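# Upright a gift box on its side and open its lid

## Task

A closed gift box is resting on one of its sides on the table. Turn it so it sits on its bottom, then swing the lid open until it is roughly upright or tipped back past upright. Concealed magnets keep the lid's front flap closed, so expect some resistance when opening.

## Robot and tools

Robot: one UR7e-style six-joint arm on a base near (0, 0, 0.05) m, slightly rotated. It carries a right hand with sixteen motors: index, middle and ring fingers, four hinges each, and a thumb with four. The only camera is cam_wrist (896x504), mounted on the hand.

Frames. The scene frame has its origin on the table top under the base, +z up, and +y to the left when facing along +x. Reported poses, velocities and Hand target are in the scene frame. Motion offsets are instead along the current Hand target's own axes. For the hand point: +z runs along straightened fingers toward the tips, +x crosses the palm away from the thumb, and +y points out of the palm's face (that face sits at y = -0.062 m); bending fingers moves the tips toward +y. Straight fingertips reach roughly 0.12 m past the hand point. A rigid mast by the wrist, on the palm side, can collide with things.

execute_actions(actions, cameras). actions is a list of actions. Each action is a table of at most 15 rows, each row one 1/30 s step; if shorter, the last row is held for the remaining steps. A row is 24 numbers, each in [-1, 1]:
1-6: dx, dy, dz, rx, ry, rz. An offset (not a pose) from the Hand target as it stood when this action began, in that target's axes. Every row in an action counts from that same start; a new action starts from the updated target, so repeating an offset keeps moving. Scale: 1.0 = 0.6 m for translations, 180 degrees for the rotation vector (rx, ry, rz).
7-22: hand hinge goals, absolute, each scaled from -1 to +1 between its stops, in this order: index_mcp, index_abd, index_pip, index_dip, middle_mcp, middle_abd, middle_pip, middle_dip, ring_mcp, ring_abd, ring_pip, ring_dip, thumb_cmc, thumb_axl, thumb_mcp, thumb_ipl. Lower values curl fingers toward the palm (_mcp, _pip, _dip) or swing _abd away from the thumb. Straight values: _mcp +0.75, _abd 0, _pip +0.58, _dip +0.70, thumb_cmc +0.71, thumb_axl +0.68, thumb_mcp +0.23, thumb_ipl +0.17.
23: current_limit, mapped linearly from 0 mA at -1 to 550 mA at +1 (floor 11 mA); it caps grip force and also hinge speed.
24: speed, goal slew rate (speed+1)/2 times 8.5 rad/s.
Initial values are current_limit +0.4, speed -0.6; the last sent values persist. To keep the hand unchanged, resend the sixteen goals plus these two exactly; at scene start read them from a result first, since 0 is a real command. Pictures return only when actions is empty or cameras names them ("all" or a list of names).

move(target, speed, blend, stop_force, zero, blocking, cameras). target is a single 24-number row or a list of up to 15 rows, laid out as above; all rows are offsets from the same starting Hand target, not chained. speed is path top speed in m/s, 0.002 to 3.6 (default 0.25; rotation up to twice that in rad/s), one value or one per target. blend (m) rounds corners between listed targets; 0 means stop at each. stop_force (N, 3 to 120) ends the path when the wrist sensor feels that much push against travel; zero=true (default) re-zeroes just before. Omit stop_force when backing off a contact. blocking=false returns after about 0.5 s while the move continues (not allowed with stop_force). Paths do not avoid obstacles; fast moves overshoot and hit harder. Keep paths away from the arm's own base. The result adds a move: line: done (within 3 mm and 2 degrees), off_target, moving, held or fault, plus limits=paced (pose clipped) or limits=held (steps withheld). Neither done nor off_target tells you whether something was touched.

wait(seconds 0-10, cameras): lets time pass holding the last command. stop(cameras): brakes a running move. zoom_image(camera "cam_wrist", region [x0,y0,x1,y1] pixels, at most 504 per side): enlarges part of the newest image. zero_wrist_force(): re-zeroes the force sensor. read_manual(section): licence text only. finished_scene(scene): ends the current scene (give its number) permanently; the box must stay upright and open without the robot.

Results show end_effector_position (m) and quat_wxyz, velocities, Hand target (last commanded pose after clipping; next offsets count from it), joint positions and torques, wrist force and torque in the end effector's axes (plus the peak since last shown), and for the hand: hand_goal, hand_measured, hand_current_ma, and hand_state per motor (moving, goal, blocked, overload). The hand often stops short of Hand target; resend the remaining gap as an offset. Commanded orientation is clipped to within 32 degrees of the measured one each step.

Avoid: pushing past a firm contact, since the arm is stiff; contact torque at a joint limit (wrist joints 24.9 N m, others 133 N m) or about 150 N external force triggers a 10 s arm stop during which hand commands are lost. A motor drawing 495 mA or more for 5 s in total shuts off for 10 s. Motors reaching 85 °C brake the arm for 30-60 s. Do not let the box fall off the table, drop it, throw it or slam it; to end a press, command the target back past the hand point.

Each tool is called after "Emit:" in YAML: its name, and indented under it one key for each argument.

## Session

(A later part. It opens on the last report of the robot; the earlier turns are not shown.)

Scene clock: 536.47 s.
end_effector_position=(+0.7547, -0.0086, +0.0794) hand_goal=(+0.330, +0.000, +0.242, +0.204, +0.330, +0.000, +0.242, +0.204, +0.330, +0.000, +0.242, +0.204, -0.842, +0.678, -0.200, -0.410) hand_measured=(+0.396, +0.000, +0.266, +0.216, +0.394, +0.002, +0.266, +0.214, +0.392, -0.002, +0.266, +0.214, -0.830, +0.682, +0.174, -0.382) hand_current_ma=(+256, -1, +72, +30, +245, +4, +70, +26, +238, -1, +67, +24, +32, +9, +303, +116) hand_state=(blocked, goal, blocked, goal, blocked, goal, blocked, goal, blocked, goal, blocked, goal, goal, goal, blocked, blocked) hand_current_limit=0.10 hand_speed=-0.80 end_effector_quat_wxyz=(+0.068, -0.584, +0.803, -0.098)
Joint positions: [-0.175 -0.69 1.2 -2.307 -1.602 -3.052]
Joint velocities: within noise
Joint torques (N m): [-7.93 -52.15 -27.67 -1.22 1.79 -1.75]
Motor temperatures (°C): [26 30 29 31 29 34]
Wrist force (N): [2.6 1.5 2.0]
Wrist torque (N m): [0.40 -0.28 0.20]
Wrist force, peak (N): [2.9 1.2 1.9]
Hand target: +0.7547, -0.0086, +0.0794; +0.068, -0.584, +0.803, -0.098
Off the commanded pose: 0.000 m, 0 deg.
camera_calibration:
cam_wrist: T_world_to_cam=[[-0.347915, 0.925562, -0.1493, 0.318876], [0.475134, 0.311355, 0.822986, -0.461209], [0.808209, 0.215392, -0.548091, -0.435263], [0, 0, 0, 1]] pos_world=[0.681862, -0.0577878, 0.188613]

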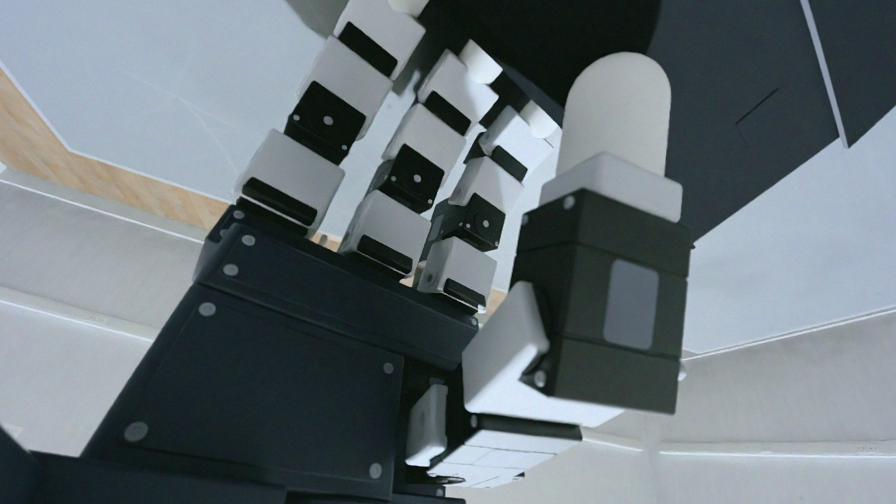

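Emit:
execute_actions:
  actions:
    - [[0,0,0,0,0,0,0.36,0,0.255,0.21,0.36,0,0.255,0.21,0.36,0,0.255,0.21,-0.842,0.678,0,-0.4,0.1,-0.8]]
    - [[0,0,0,0,0,0,0.395,0,0.266,0.215,0.394,0,0.266,0.214,0.392,0,0.266,0.214,-0.842,0.678,0.14,-0.385,0.1,-0.8]]
    - [[0,0,0,0,0,0,0.4,0,0.268,0.216,0.4,0,0.268,0.216,0.4,0,0.268,0.216,-0.842,0.678,0.2,-0.36,0.1,-0.8]]
  cameras: ["cam_wrist"]

Scene clock: 539.63 s.
end_effector_position=(+0.7547, -0.0086, +0.0794) hand_goal=(+0.400, +0.000, +0.268, +0.216, +0.400, +0.000, +0.268, +0.216, +0.400, +0.000, +0.268, +0.216, -0.842, +0.678, +0.200, -0.360) hand_measured=(+0.406, +0.000, +0.274, +0.220, +0.406, +0.002, +0.274, +0.218, +0.406, +0.000, +0.274, +0.216, -0.838, +0.680, +0.192, -0.362) hand_current_ma=(+16, -1, +13, +6, +14, +4, +12, +2, +12, -1, +12, +1, +9, +5, -27, -4) hand_state=(goal, goal, goal, goal, goal, goal, goal, goal, goal, goal, goal, goal, goal, goal, goal, goal) hand_current_limit=0.10 hand_speed=-0.80 end_effector_quat_wxyz=(+0.068, -0.584, +0.803, -0.098)
Joint positions: [-0.175 -0.69 1.2 -2.307 -1.602 -3.052]
Joint torques (N m): [-7.52 -51.49 -26.2 -1.53 1.29 -1.43]
Wrist force (N): [2.6 1.2 1.0]
Wrist torque (N m): [0.38 -0.26 0.19]
Wrist force, peak (N): [2.8 1.4 1.9]
Hand target: +0.7547, -0.0086, +0.0794; +0.068, -0.584, +0.803, -0.098
Off the commanded pose: 0.000 m, 0 deg.
Step readings (end_effector_position):
0: (+0.7547, -0.0086, +0.0794)
1: (+0.7547, -0.0086, +0.0794)
2: (+0.7547, -0.0086, +0.0794)
4: (+0.7547, -0.0086, +0.0794)
8: (+0.7547, -0.0086, +0.0794)
15: (+0.7547, -0.0086, +0.0794)
16: (+0.7547, -0.0086, +0.0794)
17: (+0.7547, -0.0086, +0.0794)
19: (+0.7547, -0.0086, +0.0794)
23: (+0.7547, -0.0086, +0.0794)
30: (+0.7547, -0.0086, +0.0794)
31: (+0.7547, -0.0086, +0.0794)
32: (+0.7547, -0.0086, +0.0794)
34: (+0.7547, -0.0086, +0.0794)
38: (+0.7547, -0.0086, +0.0794)
45: (+0.7547, -0.0086, +0.0794)
camera_calibration:
cam_wrist: T_world_to_cam=[[-0.347915, 0.925562, -0.1493, 0.318876], [0.475134, 0.311355, 0.822986, -0.461209], [0.808209, 0.215392, -0.548091, -0.435263], [0, 0, 0, 1]] pos_world=[0.681862, -0.0577878, 0.188613]

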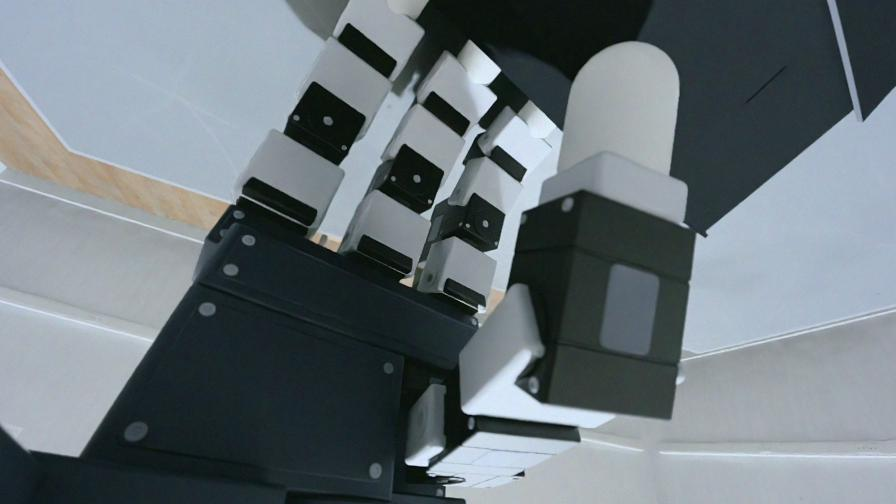

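Emit:
execute_actions:
  actions:
    - [[0,0,0,0,0,0,0.404,0,0.271,0.218,0.404,0,0.271,0.218,0.404,0,0.271,0.218,-0.842,0.678,0.28,-0.36,0.1,-0.9]]
    - [[0,0,0,0,0,0,0.404,0,0.271,0.218,0.404,0,0.271,0.218,0.404,0,0.271,0.218,-0.842,0.678,0.34,-0.36,0.1,-0.9]]
  cameras: ["cam_wrist"]

Emit:
zoom_image:
  camera: "cam_wrist"
  region: [396, 0, 896, 280]

Scene clock: 541.20 s.
end_effector_position=(+0.7547, -0.0086, +0.0794) hand_goal=(+0.404, +0.000, +0.272, +0.218, +0.404, +0.000, +0.272, +0.218, +0.404, +0.000, +0.272, +0.218, -0.842, +0.678, +0.340, -0.360) hand_measured=(+0.406, +0.000, +0.274, +0.220, +0.406, +0.002, +0.274, +0.218, +0.406, +0.000, +0.274, +0.216, -0.838, +0.680, +0.330, -0.362) hand_current_ma=(+6, -1, +4, +2, +3, +4, +2, -1, +2, -1, +3, -2, +9, +5, -31, -4) hand_state=(goal, goal, goal, goal, goal, goal, goal, goal, goal, goal, goal, goal, goal, goal, goal, goal) hand_current_limit=0.10 hand_speed=-0.90 end_effector_quat_wxyz=(+0.068, -0.584, +0.803, -0.098)
Joint positions: [-0.175 -0.69 1.2 -2.307 -1.602 -3.052]
Joint torques (N m): [-5.41 -53.15 -26.06 -2.05 0.86 -1.42]
Wrist force (N): [2.6 1.2 1.1]
Wrist torque (N m): [0.37 -0.27 0.19]
Wrist force, peak (N): [2.6 1.2 1.2]
Hand target: +0.7547, -0.0086, +0.0794; +0.068, -0.584, +0.803, -0.098
Off the commanded pose: 0.000 m, 0 deg.
Step readings (end_effector_position):
0: (+0.7547, -0.0086, +0.0794)
1: (+0.7547, -0.0086, +0.0794)
2: (+0.7547, -0.0086, +0.0794)
4: (+0.7547, -0.0086, +0.0794)
8: (+0.7547, -0.0086, +0.0794)
15: (+0.7547, -0.0086, +0.0794)
16: (+0.7547, -0.0086, +0.0794)
17: (+0.7547, -0.0086, +0.0794)
19: (+0.7547, -0.0086, +0.0794)
23: (+0.7547, -0.0086, +0.0794)
30: (+0.7547, -0.0086, +0.0794)
camera_calibration:
cam_wrist: T_world_to_cam=[[-0.347915, 0.925562, -0.1493, 0.318876], [0.475134, 0.311355, 0.822986, -0.461209], [0.808209, 0.215392, -0.548091, -0.435263], [0, 0, 0, 1]] pos_world=[0.681862, -0.0577878, 0.188613]

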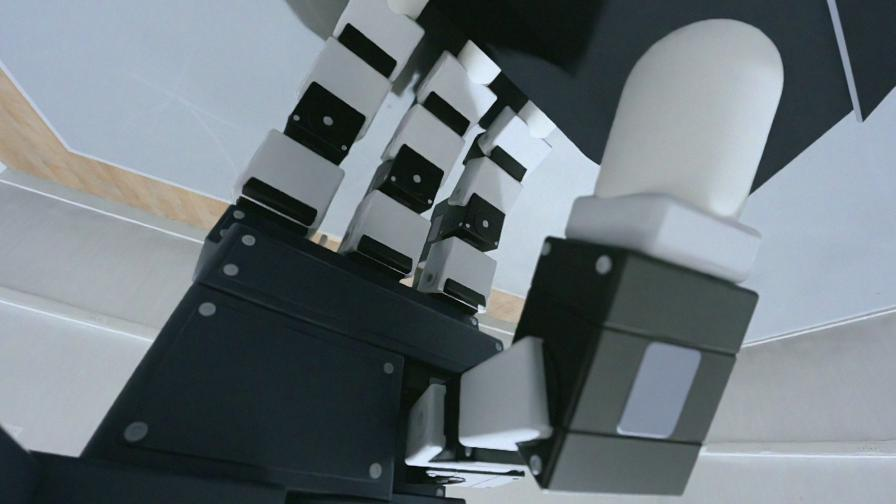

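Scaled by 1.008.

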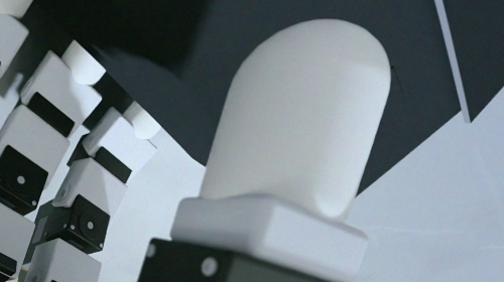

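Emit:
execute_actions:
  actions:
    - [[0,0,0,0,0,0,0.404,0,0.271,0.218,0.404,0,0.271,0.218,0.404,0,0.271,0.218,-0.842,0.678,0.67,0.17,0.1,-0.6]]
    - [[0,0,0,0,0,0,0.404,0,0.271,0.218,0.404,0,0.271,0.218,0.404,0,0.271,0.218,-0.842,0.678,0.67,0.17,0.1,-0.6]]
  cameras: ["cam_wrist"]

Emit:
zoom_image:
  camera: "cam_wrist"
  region: [396, 0, 896, 280]

Scene clock: 543.20 s.
end_effector_position=(+0.7547, -0.0086, +0.0794) hand_goal=(+0.404, +0.000, +0.272, +0.218, +0.404, +0.000, +0.272, +0.218, +0.404, +0.000, +0.272, +0.218, -0.842, +0.678, +0.670, +0.170) hand_measured=(+0.406, +0.000, +0.274, +0.220, +0.406, +0.002, +0.274, +0.218, +0.406, +0.000, +0.274, +0.216, -0.838, +0.680, +0.660, +0.166) hand_current_ma=(+6, -1, +4, +2, +3, +4, +2, -1, +2, -1, +3, -2, +9, +4, -30, -10) hand_state=(goal, goal, goal, goal, goal, goal, goal, goal, goal, goal, goal, goal, goal, goal, goal, goal) hand_current_limit=0.10 hand_speed=-0.60 end_effector_quat_wxyz=(+0.068, -0.584, +0.803, -0.098)
Joint positions: [-0.175 -0.69 1.2 -2.307 -1.602 -3.052]
Joint torques (N m): [-4.58 -53.08 -22.17 -2.71 0.23 -1.39]
Wrist force (N): [2.6 1.0 1.2]
Wrist torque (N m): [0.34 -0.26 0.19]
Wrist force, peak (N): [2.7 1.2 1.3]
Hand target: +0.7547, -0.0086, +0.0794; +0.068, -0.584, +0.803, -0.098
Off the commanded pose: 0.000 m, 0 deg.
Step readings (end_effector_position):
0: (+0.7547, -0.0086, +0.0794)
1: (+0.7547, -0.0086, +0.0794)
2: (+0.7547, -0.0086, +0.0794)
4: (+0.7547, -0.0086, +0.0794)
8: (+0.7547, -0.0086, +0.0794)
15: (+0.7547, -0.0086, +0.0794)
16: (+0.7547, -0.0086, +0.0794)
17: (+0.7547, -0.0086, +0.0794)
19: (+0.7547, -0.0086, +0.0794)
23: (+0.7547, -0.0086, +0.0794)
30: (+0.7547, -0.0086, +0.0794)
camera_calibration:
cam_wrist: T_world_to_cam=[[-0.347915, 0.925562, -0.1493, 0.318876], [0.475134, 0.311355, 0.822986, -0.461209], [0.808209, 0.215392, -0.548091, -0.435263], [0, 0, 0, 1]] pos_world=[0.681862, -0.0577878, 0.188613]

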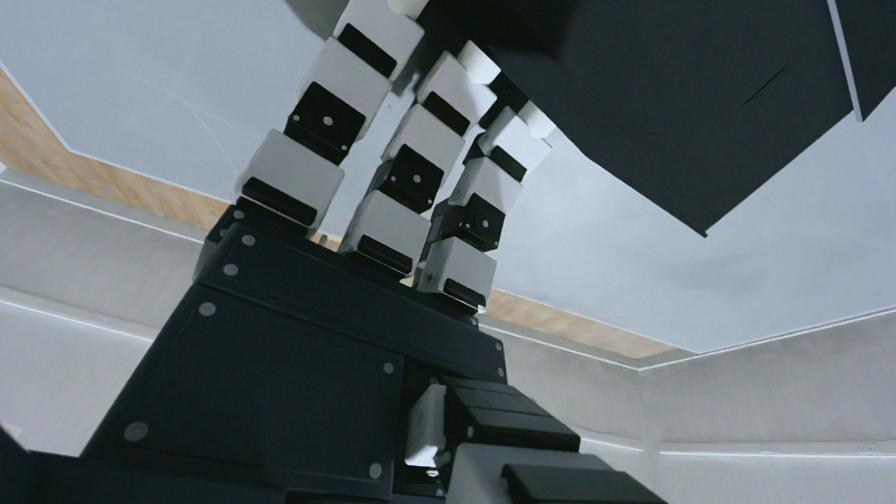

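Scaled by 1.008.

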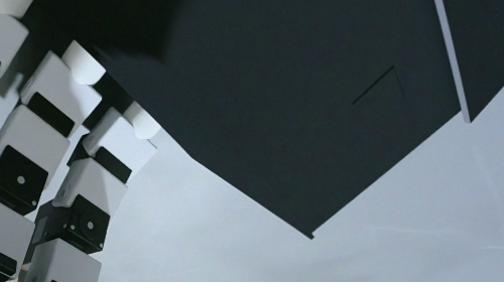

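Emit:
move:
  target: [0,-0.0809,0.0202,0,0,0,0.404,0,0.271,0.218,0.404,0,0.271,0.218,0.404,0,0.271,0.218,-0.842,0.678,0.67,0.17,0.1,-0.6]
  speed: 0.2
  cameras: ["cam_wrist"]

Emit:
zoom_image:
  camera: "cam_wrist"
  region: [396, 0, 896, 280]

Scene clock: 545.50 s.
end_effector_position=(+0.8022, -0.0241, +0.0790) hand_goal=(+0.404, +0.000, +0.272, +0.218, +0.404, +0.000, +0.272, +0.218, +0.404, +0.000, +0.272, +0.218, -0.842, +0.678, +0.670, +0.170) hand_measured=(+0.406, +0.000, +0.274, +0.220, +0.406, +0.002, +0.274, +0.218, +0.406, +0.000, +0.274, +0.216, -0.838, +0.680, +0.660, +0.166) hand_current_ma=(+6, -1, +4, +2, +3, +4, +2, -1, +2, -1, +3, -2, +8, +4, -30, -10) hand_state=(goal, goal, goal, goal, goal, goal, goal, goal, goal, goal, goal, goal, goal, goal, goal, goal) hand_current_limit=0.10 hand_speed=-0.60 end_effector_quat_wxyz=(+0.068, -0.584, +0.803, -0.098)
Joint positions: [-0.181 -0.572 0.969 -2.195 -1.601 -3.058]
Joint torques (N m): [-4.02 -56.17 -28.02 -1.2 -1.56 -1.65]
Wrist force (N): [2.7 1.1 0.8]
Wrist torque (N m): [0.37 -0.27 0.28]
Wrist force, peak (N): [2.6 1.8 1.1]
Hand target: +0.8022, -0.0241, +0.0790; +0.068, -0.584, +0.803, -0.098
Off the commanded pose: 0.000 m, 0 deg.
move: done
camera_calibration:
cam_wrist: T_world_to_cam=[[-0.347844, 0.925575, -0.149387, 0.349653], [0.475081, 0.311375, 0.823009, -0.478587], [0.808272, 0.215308, -0.548033, -0.470596], [0, 0, 0, 1]] pos_world=[0.729361, -0.0732877, 0.188213]

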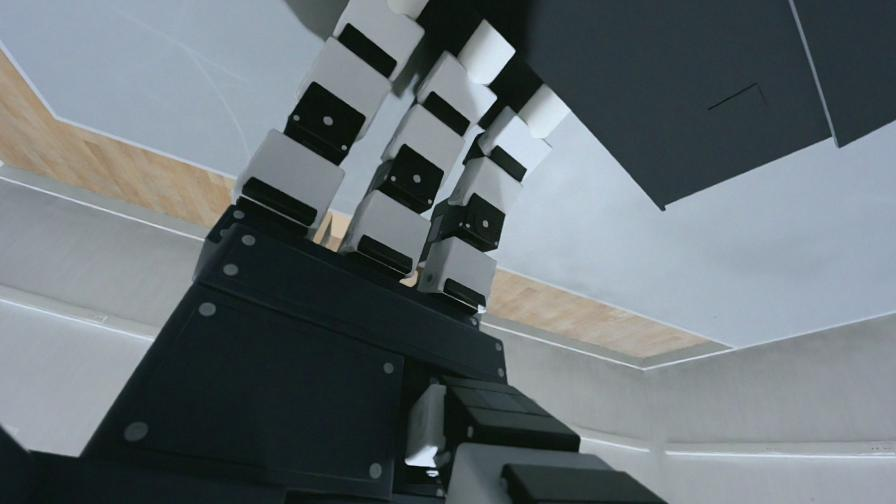

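Scaled by 1.008.

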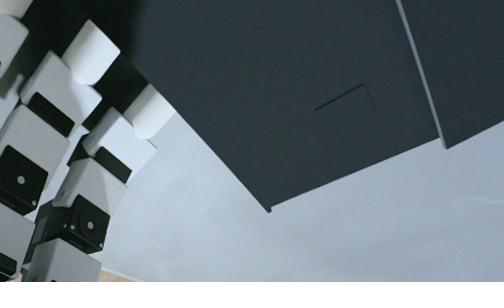

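Emit:
move:
  target:
    - [0,-0.0324,0.0078,0,0,0,0.404,0,0.271,0.218,0.404,0,0.271,0.218,0.404,0,0.271,0.218,-0.842,0.678,0.67,0.17,0.1,-0.6]
    - [0,-0.0912,-0.2352,0,0,0,0.404,0,0.271,0.218,0.404,0,0.271,0.218,0.404,0,0.271,0.218,-0.842,0.678,0.67,0.17,0.1,-0.6]
    - [0,0.101,-0.3177,0.258,0,0,0.370,0,0.357,0.595,0.453,0,0.05,0.421,0.370,0,0.357,0.595,-0.842,0.678,0.67,0.17,0.3,-0.6]
  speed: [0.08,0.25,0.35]
  blend: [0.005,0.03,0]
  cameras: ["cam_wrist"]

Emit:
zoom_image:
  camera: "cam_wrist"
  region: [396, 100, 896, 504]

Scene clock: 558.57 s.
end_effector_position=(+0.7038, +0.0088, +0.2500) hand_goal=(+0.370, +0.000, +0.358, +0.596, +0.454, +0.000, +0.050, +0.422, +0.370, +0.000, +0.358, +0.596, -0.842, +0.678, +0.670, +0.170) hand_measured=(+0.366, +0.000, +0.352, +0.592, +0.440, +0.002, +0.052, +0.420, +0.366, +0.000, +0.354, +0.594, -0.838, +0.680, +0.662, +0.166) hand_current_ma=(-7, -1, -11, -6, -37, +4, +5, -4, -7, -1, -10, -5, +8, +3, -28, -10) hand_state=(goal, goal, goal, goal, goal, goal, goal, goal, goal, goal, goal, goal, goal, goal, goal, goal) hand_current_limit=0.30 hand_speed=-0.60 end_effector_quat_wxyz=(+0.292, -0.510, +0.700, -0.406)
Joint positions: [-0.131 -1.124 1.814 -3.295 -1.695 -3.08]
Joint torques (N m): [5.83 -33.93 -7.32 -4.05 1.5 -1.7]
Wrist force (N): [1.9 1.9 -0.1]
Wrist torque (N m): [0.33 -0.17 0.26]
Wrist force, peak (N): [2.7 1.4 2.5]
Hand target: +0.7038, +0.0088, +0.2500; +0.292, -0.510, +0.700, -0.406
Off the commanded pose: 0.000 m, 0 deg.
move: done
camera_calibration:
cam_wrist: T_world_to_cam=[[-0.0660581, 0.831825, -0.551094, 0.213409], [-0.198844, 0.530248, 0.824195, -0.110734], [0.977802, 0.164026, 0.130376, -0.592856], [0, 0, 0, 1]] pos_world=[0.571775, -0.021558, 0.286169]

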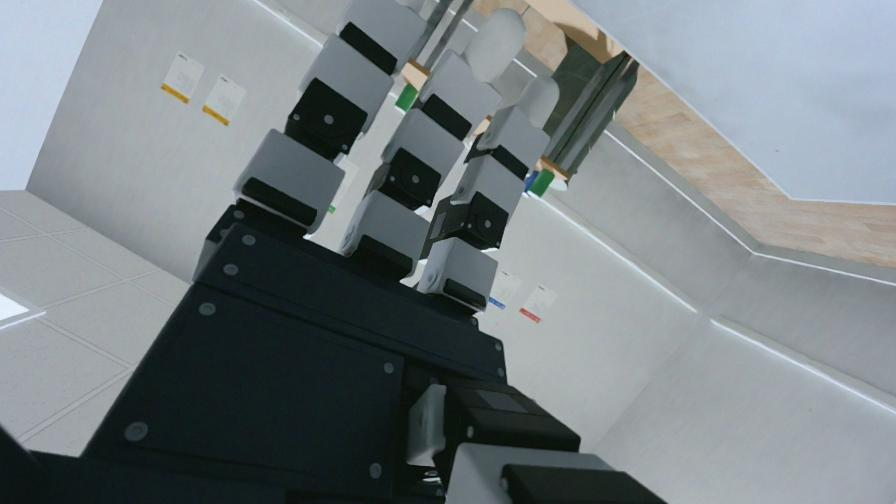

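Scaled by 1.008.

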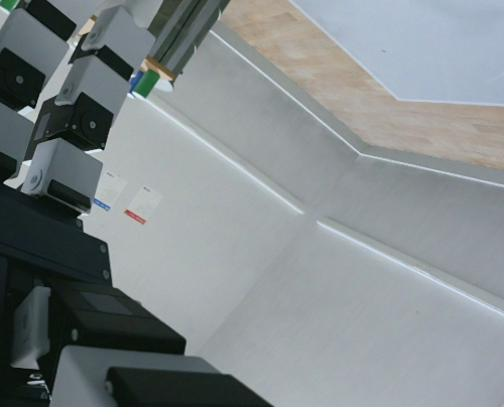

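Emit:
move:
  target: [0,0.0253,-0.2105,-0.333,0,0,0.370,0,0.357,0.595,0.453,0,0.05,0.421,0.370,0,0.357,0.595,-0.842,0.678,0.67,0.17,0.3,-0.6]
  speed: 0.4
  cameras: ["cam_wrist"]

Emit:
zoom_image:
  camera: "cam_wrist"
  region: [396, 0, 896, 404]

Scene clock: 561.40 s.
end_effector_position=(+0.5926, +0.0452, +0.2999) hand_goal=(+0.370, +0.000, +0.358, +0.596, +0.454, +0.000, +0.050, +0.422, +0.370, +0.000, +0.358, +0.596, -0.842, +0.678, +0.670, +0.170) hand_measured=(+0.372, +0.000, +0.356, +0.594, +0.456, +0.002, +0.052, +0.420, +0.372, +0.000, +0.356, +0.594, -0.840, +0.680, +0.662, +0.166) hand_current_ma=(+3, -1, -2, -6, +2, +4, +5, -4, +3, -1, -2, -4, +6, +3, -27, -10) hand_state=(goal, goal, goal, goal, goal, goal, goal, goal, goal, goal, goal, goal, goal, goal, goal, goal) hand_current_limit=0.30 hand_speed=-0.60 end_effector_quat_wxyz=(-0.001, -0.588, +0.809, -0.003)
Joint positions: [-0.155 -1.15 1.349 -1.762 -1.58 -3.028]
Joint torques (N m): [2.19 -35.59 -28.86 -0.53 1.66 -1.67]
Wrist force (N): [2.7 0.8 1.4]
Wrist torque (N m): [0.32 -0.27 0.27]
Wrist force, peak (N): [3.0 1.1 1.3]
Hand target: +0.5925, +0.0452, +0.2999; -0.001, -0.588, +0.809, -0.002
Off the commanded pose: 0.000 m, 0 deg.
move: done
camera_calibration:
cam_wrist: T_world_to_cam=[[-0.363685, 0.931521, -0.00147569, 0.210375], [0.648652, 0.254384, 0.717315, -0.650911], [0.668569, 0.25992, -0.696748, -0.0696939], [0, 0, 0, 1]] pos_world=[0.54532, -0.012273, 0.418659]

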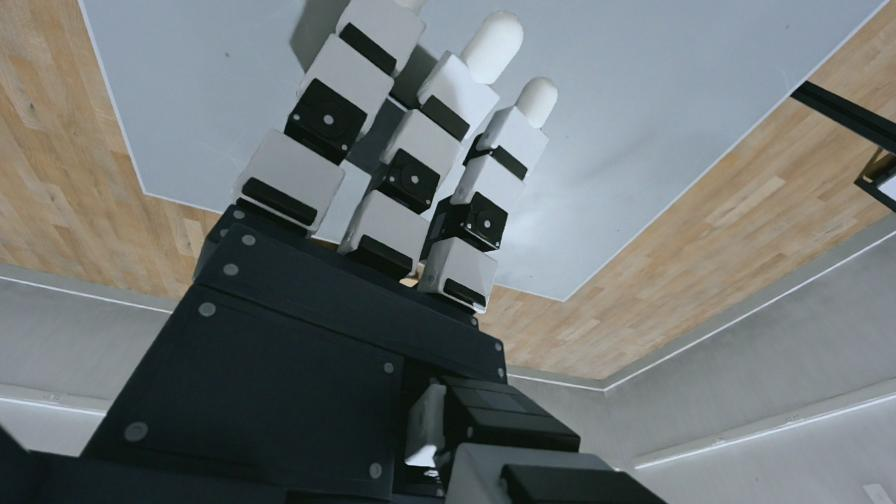

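Scaled by 1.008.

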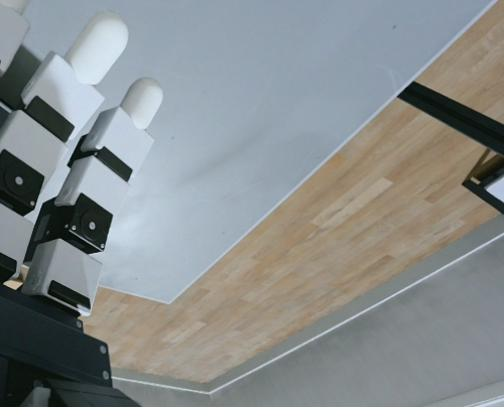

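Emit:
move:
  target: [0,0.2333,0,0,0,0,0.370,0,0.357,0.595,0.453,0,0.05,0.421,0.370,0,0.357,0.595,-0.842,0.678,0.67,0.17,0.3,-0.6]
  speed: 0.4
  cameras: ["cam_wrist"]

Emit:
zoom_image:
  camera: "cam_wrist"
  region: [396, 0, 896, 404]

Scene clock: 563.23 s.
end_effector_position=(+0.4595, +0.0885, +0.2995) hand_goal=(+0.370, +0.000, +0.358, +0.596, +0.454, +0.000, +0.050, +0.422, +0.370, +0.000, +0.358, +0.596, -0.842, +0.678, +0.670, +0.170) hand_measured=(+0.372, +0.000, +0.356, +0.594, +0.456, +0.002, +0.052, +0.420, +0.372, +0.000, +0.356, +0.594, -0.840, +0.680, +0.662, +0.166) hand_current_ma=(+6, -1, -2, -5, +4, +4, +5, -4, +6, -1, -2, -4, +5, +3, -25, -9) hand_state=(goal, goal, goal, goal, goal, goal, goal, goal, goal, goal, goal, goal, goal, goal, goal, goal) hand_current_limit=0.30 hand_speed=-0.60 end_effector_quat_wxyz=(-0.001, -0.588, +0.809, -0.002)
Joint positions: [-0.125 -1.46 1.746 -1.849 -1.58 -2.997]
Joint torques (N m): [3.68 -37.46 -12.14 -3.56 1.61 1.44]
Wrist force (N): [2.8 0.8 1.6]
Wrist torque (N m): [0.26 -0.29 0.20]
Wrist force, peak (N): [3.0 2.2 2.1]
Hand target: +0.4594, +0.0885, +0.2995; -0.001, -0.588, +0.809, -0.002
Off the commanded pose: 0.000 m, 0 deg.
move: done
camera_calibration:
cam_wrist: T_world_to_cam=[[-0.363752, 0.931495, -0.00125659, 0.121607], [0.648947, 0.254383, 0.717047, -0.575451], [0.668246, 0.260012, -0.697023, 0.00800827], [0, 0, 0, 1]] pos_world=[0.41232, 0.0310269, 0.41836]

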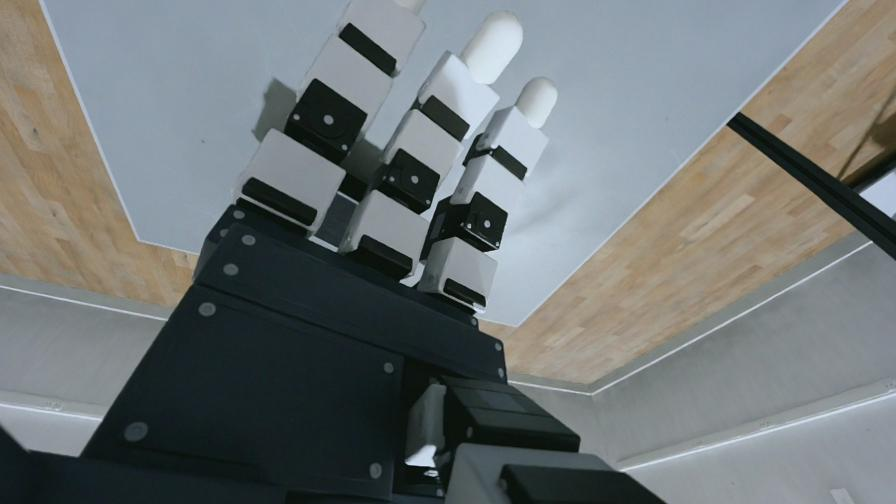

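Scaled by 1.008.

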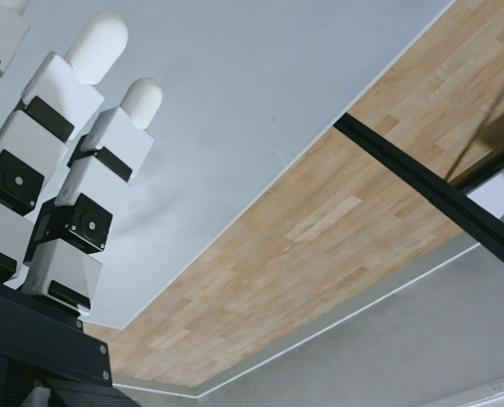

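Emit:
move:
  target: [0.25,0,0,0,0,0,0.370,0,0.357,0.595,0.453,0,0.05,0.421,0.370,0,0.357,0.595,-0.842,0.678,0.67,0.17,0.3,-0.6]
  speed: 0.4
  cameras: ["cam_wrist"]

Emit:
zoom_image:
  camera: "cam_wrist"
  region: [396, 0, 896, 404]

Scene clock: 564.97 s.
end_effector_position=(+0.4131, -0.0540, +0.3003) hand_goal=(+0.370, +0.000, +0.358, +0.596, +0.454, +0.000, +0.050, +0.422, +0.370, +0.000, +0.358, +0.596, -0.842, +0.678, +0.670, +0.170) hand_measured=(+0.372, +0.000, +0.356, +0.594, +0.456, +0.002, +0.052, +0.420, +0.372, +0.000, +0.356, +0.594, -0.840, +0.680, +0.662, +0.166) hand_current_ma=(+6, -1, -2, -5, +4, +4, +5, -4, +6, -1, -2, -4, +3, +3, -25, -9) hand_state=(goal, goal, goal, goal, goal, goal, goal, goal, goal, goal, goal, goal, goal, goal, goal, goal) hand_current_limit=0.30 hand_speed=-0.60 end_effector_quat_wxyz=(-0.001, -0.588, +0.809, -0.002)
Joint positions: [-0.424 -1.552 1.841 -1.855 -1.582 -3.296]
Joint torques (N m): [-7.06 -33.81 -10.31 -0.67 1.67 -1.66]
Wrist force (N): [2.7 0.8 1.4]
Wrist torque (N m): [0.29 -0.30 0.29]
Wrist force, peak (N): [4.4 0.8 1.8]
Hand target: +0.4131, -0.0542, +0.3003; -0.001, -0.588, +0.809, -0.002
Off the commanded pose: 0.000 m, 0 deg.
move: done
camera_calibration:
cam_wrist: T_world_to_cam=[[-0.363688, 0.93152, -0.00137196, 0.237495], [0.648908, 0.254406, 0.717074, -0.509658], [0.668318, 0.259901, -0.696995, 0.0765739], [0, 0, 0, 1]] pos_world=[0.36592, -0.111473, 0.41916]

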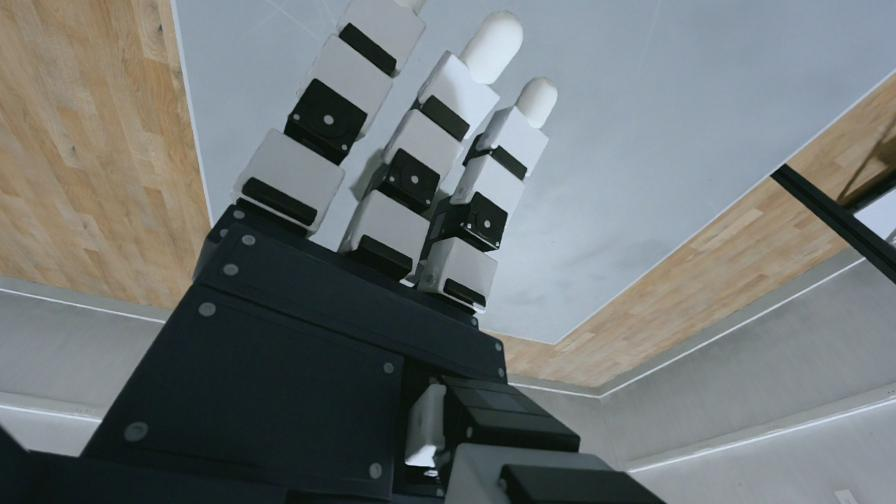

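Scaled by 1.008.

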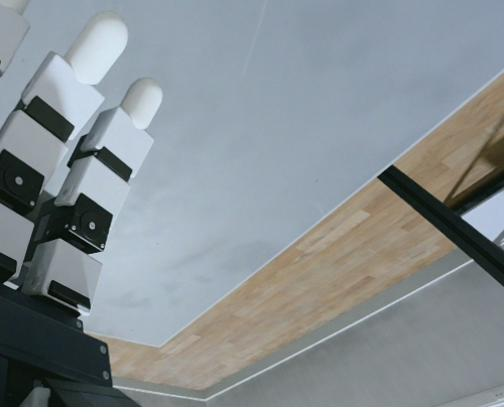

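Emit:
move:
  target: [0.4167,0,0,0,0,0,0.370,0,0.357,0.595,0.453,0,0.05,0.421,0.370,0,0.357,0.595,-0.842,0.678,0.67,0.17,0.3,-0.6]
  speed: 0.5
  cameras: ["cam_wrist"]

Emit:
zoom_image:
  camera: "cam_wrist"
  region: [460, 130, 760, 370]

Scene clock: 566.77 s.
end_effector_position=(+0.3359, -0.2918, +0.3016) hand_goal=(+0.370, +0.000, +0.358, +0.596, +0.454, +0.000, +0.050, +0.422, +0.370, +0.000, +0.358, +0.596, -0.842, +0.678, +0.670, +0.170) hand_measured=(+0.372, +0.000, +0.356, +0.594, +0.456, +0.002, +0.052, +0.420, +0.372, +0.000, +0.356, +0.594, -0.840, +0.680, +0.662, +0.166) hand_current_ma=(+6, -1, -2, -5, +4, +4, +5, -4, +6, -1, -2, -4, +3, +3, -25, -9) hand_state=(goal, goal, goal, goal, goal, goal, goal, goal, goal, goal, goal, goal, goal, goal, goal, goal) hand_current_limit=0.30 hand_speed=-0.60 end_effector_quat_wxyz=(-0.001, -0.588, +0.809, -0.002)
Joint positions: [-0.89 -1.475 1.754 -1.851 -1.583 -3.763]
Joint torques (N m): [-7.17 -20.7 -28.86 -0.82 1.47 -1.38]
Wrist force (N): [2.6 0.8 1.8]
Wrist torque (N m): [0.25 -0.25 0.28]
Wrist force, peak (N): [4.9 0.9 1.8]
Hand target: +0.3358, -0.2920, +0.3016; -0.001, -0.588, +0.809, -0.002
Off the commanded pose: 0.000 m, 0 deg.
move: done
camera_calibration:
cam_wrist: T_world_to_cam=[[-0.363688, 0.93152, -0.00137196, 0.430806], [0.648908, 0.254406, 0.717074, -0.399958], [0.668318, 0.259901, -0.696995, 0.190919], [0, 0, 0, 1]] pos_world=[0.28862, -0.349173, 0.42046]

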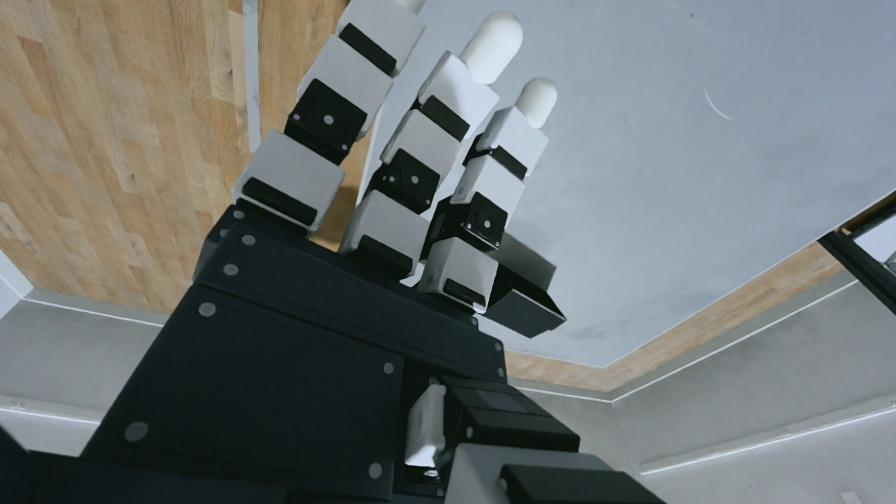

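Scaled by 1.680.

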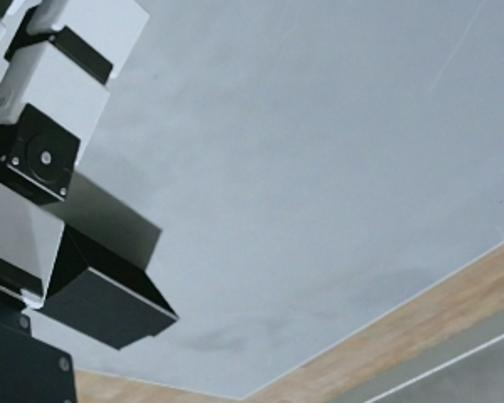

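Emit:
move:
  target: [-0.663,-0.4283,0.0833,0.333,0,0,0.370,0,0.357,0.595,0.453,0,0.05,0.421,0.370,0,0.357,0.595,-0.842,0.678,0.67,0.17,0.3,-0.6]
  speed: 0.5

Scene clock: 569.87 s.
end_effector_position=(+0.7030, +0.0067, +0.2502) hand_goal=(+0.370, +0.000, +0.358, +0.596, +0.454, +0.000, +0.050, +0.422, +0.370, +0.000, +0.358, +0.596, -0.842, +0.678, +0.670, +0.170) hand_measured=(+0.366, +0.000, +0.356, +0.594, +0.450, +0.002, +0.052, +0.420, +0.366, +0.000, +0.356, +0.594, -0.840, +0.680, +0.662, +0.166) hand_current_ma=(-7, -1, -2, -5, -6, +4, +5, -4, -7, -1, -2, -4, +3, +2, -25, -9) hand_state=(goal, goal, goal, goal, goal, goal, goal, goal, goal, goal, goal, goal, goal, goal, goal, goal) hand_current_limit=0.30 hand_speed=-0.60 end_effector_quat_wxyz=(+0.292, -0.510, +0.700, -0.406)
Joint positions: [-0.135 -1.126 1.816 -3.296 -1.691 -3.082]
Joint torques (N m): [6.39 -32.8 -26.02 -3.86 -1.65 -1.69]
Wrist force (N): [2.0 1.7 -0.3]
Wrist torque (N m): [0.32 -0.18 0.19]
Wrist force, peak (N): [4.1 1.3 1.7]
Hand target: +0.7032, +0.0067, +0.2502; +0.292, -0.510, +0.700, -0.406
Off the commanded pose: 0.000 m, 0 deg.
move: done

Emit:
move:
  target: [0,0.1371,0.0792,0,0,0,0.370,0,0.357,0.595,0.453,0,0.05,0.421,0.370,0,0.357,0.595,-0.842,0.678,0.67,0.17,0.5,-0.6]
  speed: 0.2

Emit:
move:
  target: [0,0.0361,0.0208,0,0,0,0.370,0,0.357,0.595,0.453,0,0.05,0.421,0.370,0,0.357,0.595,-0.842,0.678,0.67,0.17,0.5,-0.6]
  speed: 0.02
  stop_force: 5
  cameras: ["cam_wrist"]

Emit:
zoom_image:
  camera: "cam_wrist"
  region: [396, 0, 896, 280]

Scene clock: 571.40 s.
end_effector_position=(+0.7031, +0.0061, +0.1553) hand_goal=(+0.370, +0.000, +0.358, +0.596, +0.454, +0.000, +0.050, +0.422, +0.370, +0.000, +0.358, +0.596, -0.842, +0.678, +0.670, +0.170) hand_measured=(+0.366, +0.000, +0.356, +0.594, +0.450, +0.002, +0.052, +0.420, +0.366, +0.000, +0.356, +0.594, -0.840, +0.680, +0.662, +0.166) hand_current_ma=(-9, -1, -2, -5, -7, +4, +5, -4, -8, -1, -2, -4, +3, +2, -25, -9) hand_state=(goal, goal, goal, goal, goal, goal, goal, goal, goal, goal, goal, goal, goal, goal, goal, goal) hand_current_limit=0.50 hand_speed=-0.60 end_effector_quat_wxyz=(+0.292, -0.510, +0.700, -0.406)
Joint positions: [-0.136 -0.962 1.87 -3.515 -1.69 -3.083]
Joint torques (N m): [2 -36.04 -22.24 -4.05 1.45 -1.51]
Wrist force (N): [1.9 2.0 -0.3]
Wrist torque (N m): [0.38 -0.16 0.24]
Wrist force, peak (N): [2.0 2.8 0.0]
Hand target: +0.7031, +0.0062, +0.1552; +0.292, -0.510, +0.700, -0.406
Off the commanded pose: 0.000 m, 0 deg.
move: done

Scene clock: 573.43 s.
end_effector_position=(+0.7031, +0.0062, +0.1426) hand_goal=(+0.370, +0.000, +0.358, +0.596, +0.454, +0.000, +0.050, +0.422, +0.370, +0.000, +0.358, +0.596, -0.842, +0.678, +0.670, +0.170) hand_measured=(+0.372, +0.000, +0.354, +0.590, +0.450, +0.002, +0.052, +0.420, +0.366, +0.000, +0.360, +0.596, -0.840, +0.680, +0.662, +0.166) hand_current_ma=(+5, -1, -6, -13, -8, +4, +4, -4, -7, -1, +2, -1, +3, +2, -25, -9) hand_state=(goal, goal, goal, goal, goal, goal, goal, goal, goal, goal, goal, goal, goal, goal, goal, goal) hand_current_limit=0.50 hand_speed=-0.60 end_effector_quat_wxyz=(+0.292, -0.510, +0.700, -0.406)
Joint positions: [-0.137 -0.937 1.873 -3.543 -1.69 -3.083]
Joint torques (N m): [2.25 -51.34 -20.49 -0.38 -0.44 -1.21]
Wrist force (N): [1.8 -0.7 -2.6]
Wrist torque (N m): [0.50 -0.20 0.26]
Wrist force, peak (N): [2.0 -6.4 -7.2]
Hand target: +0.7031, +0.0062, +0.1426; +0.292, -0.510, +0.700, -0.406 (not the last commanded pose)
Off the commanded pose: 0.012 m, 0 deg.
move: contact
camera_calibration:
cam_wrist: T_world_to_cam=[[-0.0660696, 0.831854, -0.551048, 0.156427], [-0.19884, 0.530202, 0.824226, -0.0209117], [0.977802, 0.164027, 0.130376, -0.577824], [0, 0, 0, 1]] pos_world=[0.571175, -0.024258, 0.178769]

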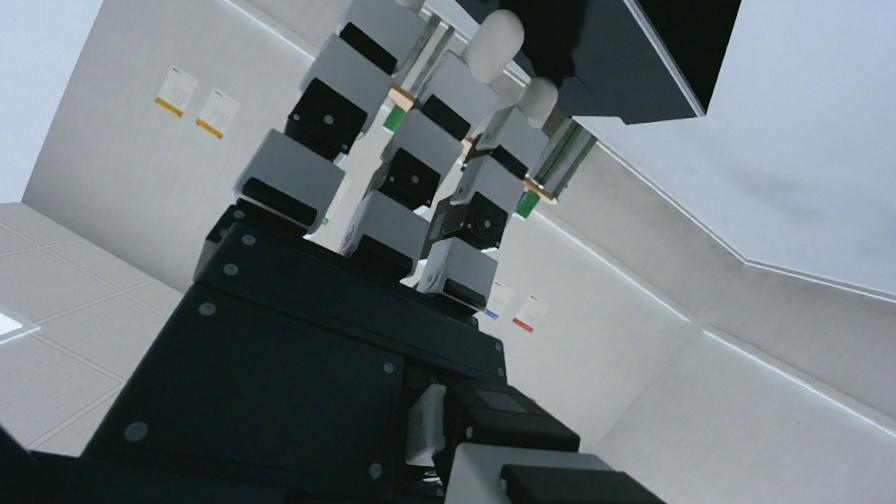

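Scaled by 1.008.

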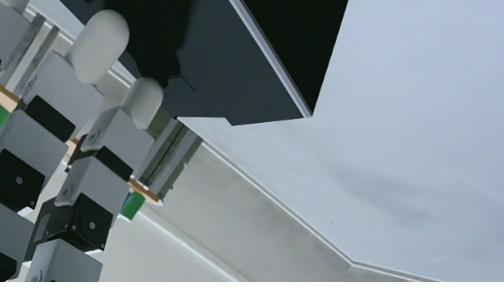

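Emit:
execute_actions:
  actions:
    - [[0,0.003,0.0017,0,0,0,0.370,0,0.357,0.595,0.453,0,0.035,0.421,0.370,0,0.357,0.595,-0.842,0.678,0.67,0.17,0.5,-0.9],[0,0.0058,0.0033,0,0,0,0.370,0,0.357,0.595,0.453,0,0.035,0.421,0.370,0,0.357,0.595,-0.842,0.678,0.67,0.17,0.5,-0.9]]
    - [[0,0,0,0,0,0,0.370,0,0.357,0.595,0.3,0,0.035,0.421,0.370,0,0.357,0.595,-0.842,0.678,0.67,0.17,0.5,-0.9]]
    - [[0,0,0,0,0,0,0.370,0,0.357,0.595,0.2,0,0.035,0.421,0.370,0,0.357,0.595,-0.842,0.678,0.67,0.17,0.5,-0.9]]
  cameras: ["cam_wrist"]

Emit:
zoom_image:
  camera: "cam_wrist"
  region: [396, 0, 896, 280]

Scene clock: 576.03 s.
end_effector_position=(+0.7031, +0.0061, +0.1386) hand_goal=(+0.370, +0.000, +0.358, +0.596, +0.200, +0.000, +0.036, +0.422, +0.370, +0.000, +0.358, +0.596, -0.842, +0.678, +0.670, +0.170) hand_measured=(+0.416, -0.002, +0.344, +0.568, +0.478, +0.002, +0.018, +0.402, +0.404, -0.002, +0.352, +0.584, -0.840, +0.680, +0.662, +0.166) hand_current_ma=(+163, -3, -36, -81, +413, +3, -51, -59, +115, -3, -11, -32, +3, +2, -25, -9) hand_state=(blocked, goal, goal, blocked, blocked, goal, goal, blocked, blocked, goal, goal, goal, goal, goal, goal, goal) hand_current_limit=0.50 hand_speed=-0.90 end_effector_quat_wxyz=(+0.292, -0.510, +0.700, -0.406)
Joint positions: [-0.137 -0.929 1.874 -3.551 -1.69 -3.083]
Joint torques (N m): [-9.33 -1.99 13.8 6.56 1.79 -1.79]
Wrist force (N): [2.4 -36.3 -30.2]
Wrist torque (N m): [2.53 0.41 -0.49]
Wrist force, peak (N): [2.4 -36.4 -30.3]
Hand target: +0.7031, +0.0061, +0.1386; +0.292, -0.510, +0.700, -0.406
Off the commanded pose: 0.000 m, 0 deg.
Step readings (end_effector_position):
0: (+0.7031, +0.0062, +0.1426)
1: (+0.7031, +0.0062, +0.1426)
2: (+0.7031, +0.0062, +0.1425)
4: (+0.7032, +0.0061, +0.1417)
8: (+0.7033, +0.0061, +0.1399)
15: (+0.7031, +0.0062, +0.1389)
16: (+0.7031, +0.0062, +0.1388)
17: (+0.7031, +0.0062, +0.1388)
19: (+0.7031, +0.0062, +0.1387)
23: (+0.7031, +0.0062, +0.1387)
30: (+0.7031, +0.0062, +0.1386)
31: (+0.7031, +0.0062, +0.1386)
32: (+0.7031, +0.0062, +0.1386)
34: (+0.7031, +0.0062, +0.1386)
38: (+0.7031, +0.0062, +0.1386)
45: (+0.7031, +0.0061, +0.1386)
camera_calibration:
cam_wrist: T_world_to_cam=[[-0.0660684, 0.831851, -0.551053, 0.154216], [-0.198841, 0.530207, 0.824222, -0.0176339], [0.977802, 0.164027, 0.130376, -0.577205], [0, 0, 0, 1]] pos_world=[0.571075, -0.024258, 0.174769]

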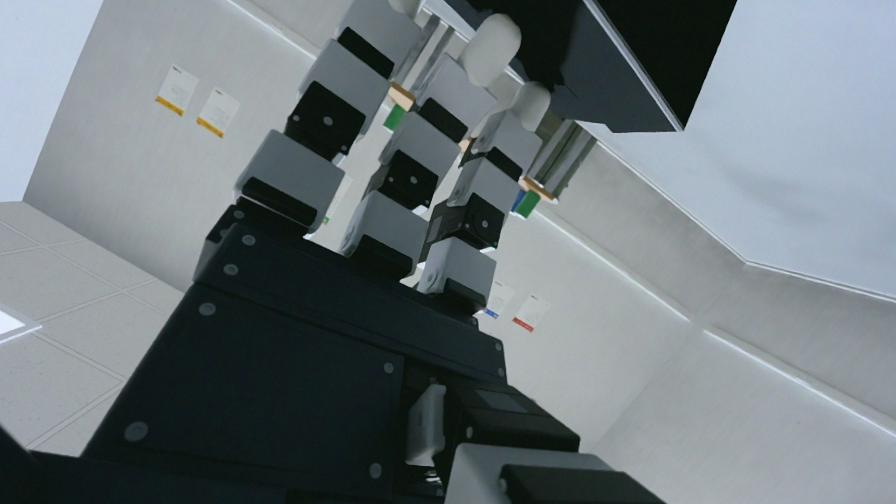

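Scaled by 1.008.

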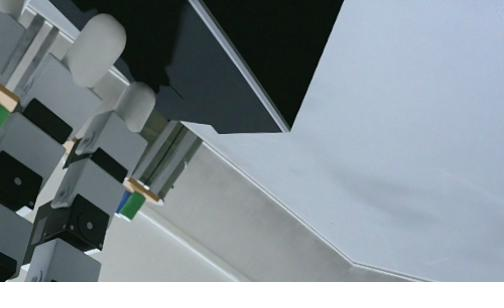

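Emit:
execute_actions:
  actions:
    - [[0,0,0,0,0,0,0.370,0,0.357,0.595,0.466,0,0.007,0.377,0.370,0,0.357,0.595,-0.842,0.678,0.67,0.17,0.5,-0.7],[0,-0.0043,-0.0025,0,0,0,0.370,0,0.357,0.595,0.466,0,0.007,0.377,0.370,0,0.357,0.595,-0.842,0.678,0.67,0.17,0.5,-0.7]]
    - [[0,0,0,0,0,0,0.370,0,0.357,0.595,0.466,0,0.007,0.377,0.370,0,0.357,0.595,-0.842,0.678,0.67,0.17,0.5,-0.7]]
  cameras: ["cam_wrist"]

Emit:
zoom_image:
  camera: "cam_wrist"
  region: [396, 0, 896, 280]

Scene clock: 578.57 s.
end_effector_position=(+0.7031, +0.0062, +0.1416) hand_goal=(+0.370, +0.000, +0.358, +0.596, +0.466, +0.000, +0.008, +0.378, +0.370, +0.000, +0.358, +0.596, -0.842, +0.678, +0.670, +0.170) hand_measured=(+0.394, -0.002, +0.354, +0.582, +0.462, +0.002, +0.010, +0.380, +0.384, -0.002, +0.362, +0.596, -0.840, +0.680, +0.662, +0.166) hand_current_ma=(+78, -2, -9, -37, -6, +3, +5, +2, +39, -2, +6, +0, +3, +2, -25, -9) hand_state=(blocked, goal, goal, goal, goal, goal, goal, goal, goal, goal, goal, goal, goal, goal, goal, goal) hand_current_limit=0.50 hand_speed=-0.70 end_effector_quat_wxyz=(+0.292, -0.510, +0.700, -0.406)
Joint positions: [-0.137 -0.935 1.874 -3.545 -1.69 -3.083]
Joint torques (N m): [3.03 -48.01 -19.9 0.38 -1.17 0.59]
Wrist force (N): [1.5 -3.7 -4.7]
Wrist torque (N m): [0.72 -0.18 0.21]
Wrist force, peak (N): [2.3 -36.6 -30.3]
Hand target: +0.7031, +0.0062, +0.1416; +0.292, -0.510, +0.700, -0.406
Off the commanded pose: 0.000 m, 0 deg.
Step readings (end_effector_position):
0: (+0.7031, +0.0061, +0.1386)
1: (+0.7031, +0.0061, +0.1386)
2: (+0.7031, +0.0061, +0.1386)
4: (+0.7030, +0.0062, +0.1389)
8: (+0.7028, +0.0062, +0.1402)
15: (+0.7030, +0.0062, +0.1413)
16: (+0.7030, +0.0061, +0.1414)
17: (+0.7030, +0.0061, +0.1414)
19: (+0.7031, +0.0061, +0.1415)
23: (+0.7031, +0.0061, +0.1416)
30: (+0.7031, +0.0062, +0.1416)
camera_calibration:
cam_wrist: T_world_to_cam=[[-0.0660581, 0.831825, -0.551094, 0.15587], [-0.198844, 0.530248, 0.824195, -0.0200992], [0.977802, 0.164026, 0.130376, -0.577596], [0, 0, 0, 1]] pos_world=[0.571075, -0.024258, 0.177769]

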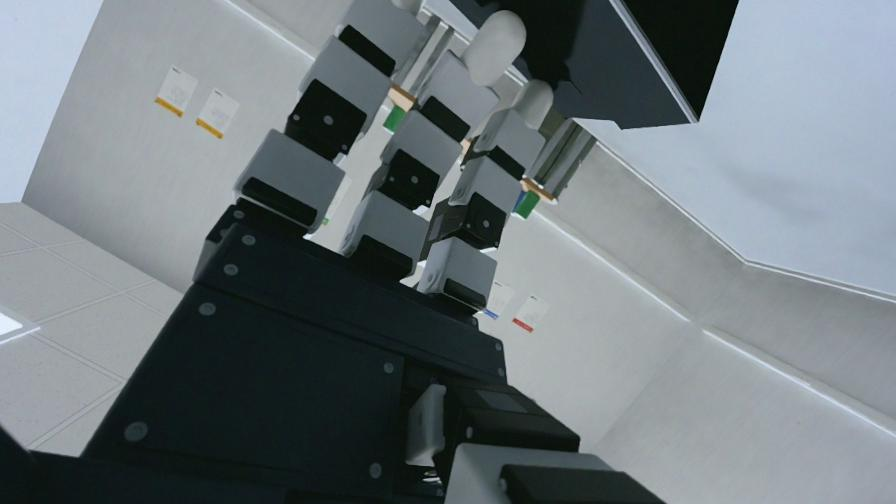

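Scaled by 1.008.

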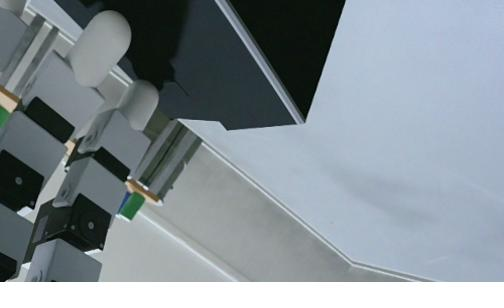

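Emit:
execute_actions:
  actions:
    - [[0,0,0,0,0,0,0.370,0,0.357,0.595,0.38,0,0.007,0.377,0.370,0,0.357,0.595,-0.842,0.678,0.67,0.17,0.5,-0.85]]
    - [[0,0,0,0,0,0,0.370,0,0.357,0.595,0.3,0,0.007,0.377,0.370,0,0.357,0.595,-0.842,0.678,0.67,0.17,0.5,-0.85]]
  cameras: ["cam_wrist"]

Emit:
zoom_image:
  camera: "cam_wrist"
  region: [396, 0, 896, 280]

Scene clock: 580.90 s.
end_effector_position=(+0.7031, +0.0062, +0.1416) hand_goal=(+0.370, +0.000, +0.358, +0.596, +0.300, +0.000, +0.008, +0.378, +0.370, +0.000, +0.358, +0.596, -0.842, +0.678, +0.670, +0.170) hand_measured=(+0.392, -0.002, +0.354, +0.582, +0.300, +0.002, +0.010, +0.380, +0.380, -0.002, +0.362, +0.596, -0.840, +0.680, +0.662, +0.166) hand_current_ma=(+65, -2, -9, -37, +1, +3, +4, +2, +27, -2, +6, +0, +3, +2, -25, -9) hand_state=(blocked, goal, goal, goal, goal, goal, goal, goal, goal, goal, goal, goal, goal, goal, goal, goal) hand_current_limit=0.50 hand_speed=-0.85 end_effector_quat_wxyz=(+0.292, -0.510, +0.700, -0.406)
Joint positions: [-0.137 -0.935 1.874 -3.545 -1.69 -3.083]
Joint torques (N m): [3.94 -38.07 -14.43 0.62 -1.34 0.83]
Wrist force (N): [1.7 -5.0 -5.8]
Wrist torque (N m): [0.80 -0.17 0.20]
Wrist force, peak (N): [1.7 -5.7 -6.6]
Hand target: +0.7031, +0.0062, +0.1416; +0.292, -0.510, +0.700, -0.406
Off the commanded pose: 0.000 m, 0 deg.
Step readings (end_effector_position):
0: (+0.7031, +0.0062, +0.1416)
1: (+0.7031, +0.0062, +0.1416)
2: (+0.7031, +0.0062, +0.1416)
4: (+0.7031, +0.0062, +0.1416)
8: (+0.7031, +0.0062, +0.1416)
15: (+0.7031, +0.0062, +0.1416)
16: (+0.7031, +0.0062, +0.1416)
17: (+0.7031, +0.0062, +0.1416)
19: (+0.7031, +0.0062, +0.1416)
23: (+0.7031, +0.0062, +0.1416)
30: (+0.7031, +0.0062, +0.1416)
camera_calibration:
cam_wrist: T_world_to_cam=[[-0.0660569, 0.831821, -0.551098, 0.15587], [-0.198844, 0.530253, 0.824192, -0.0200983], [0.977802, 0.164026, 0.130376, -0.577596], [0, 0, 0, 1]] pos_world=[0.571075, -0.024258, 0.177769]

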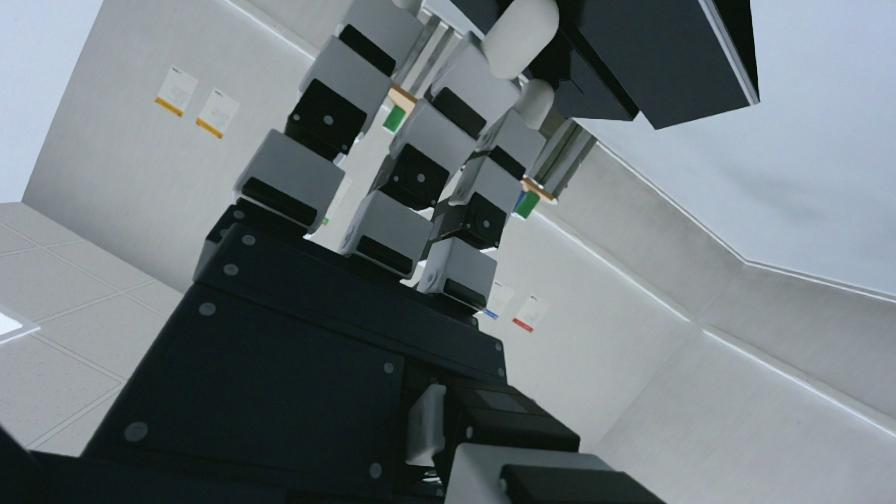

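Scaled by 1.008.

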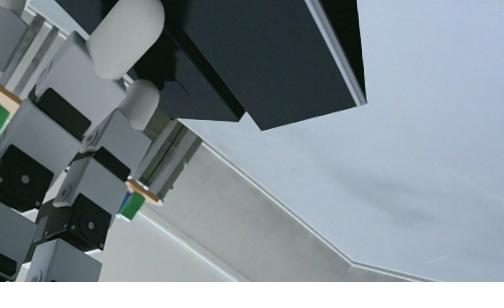

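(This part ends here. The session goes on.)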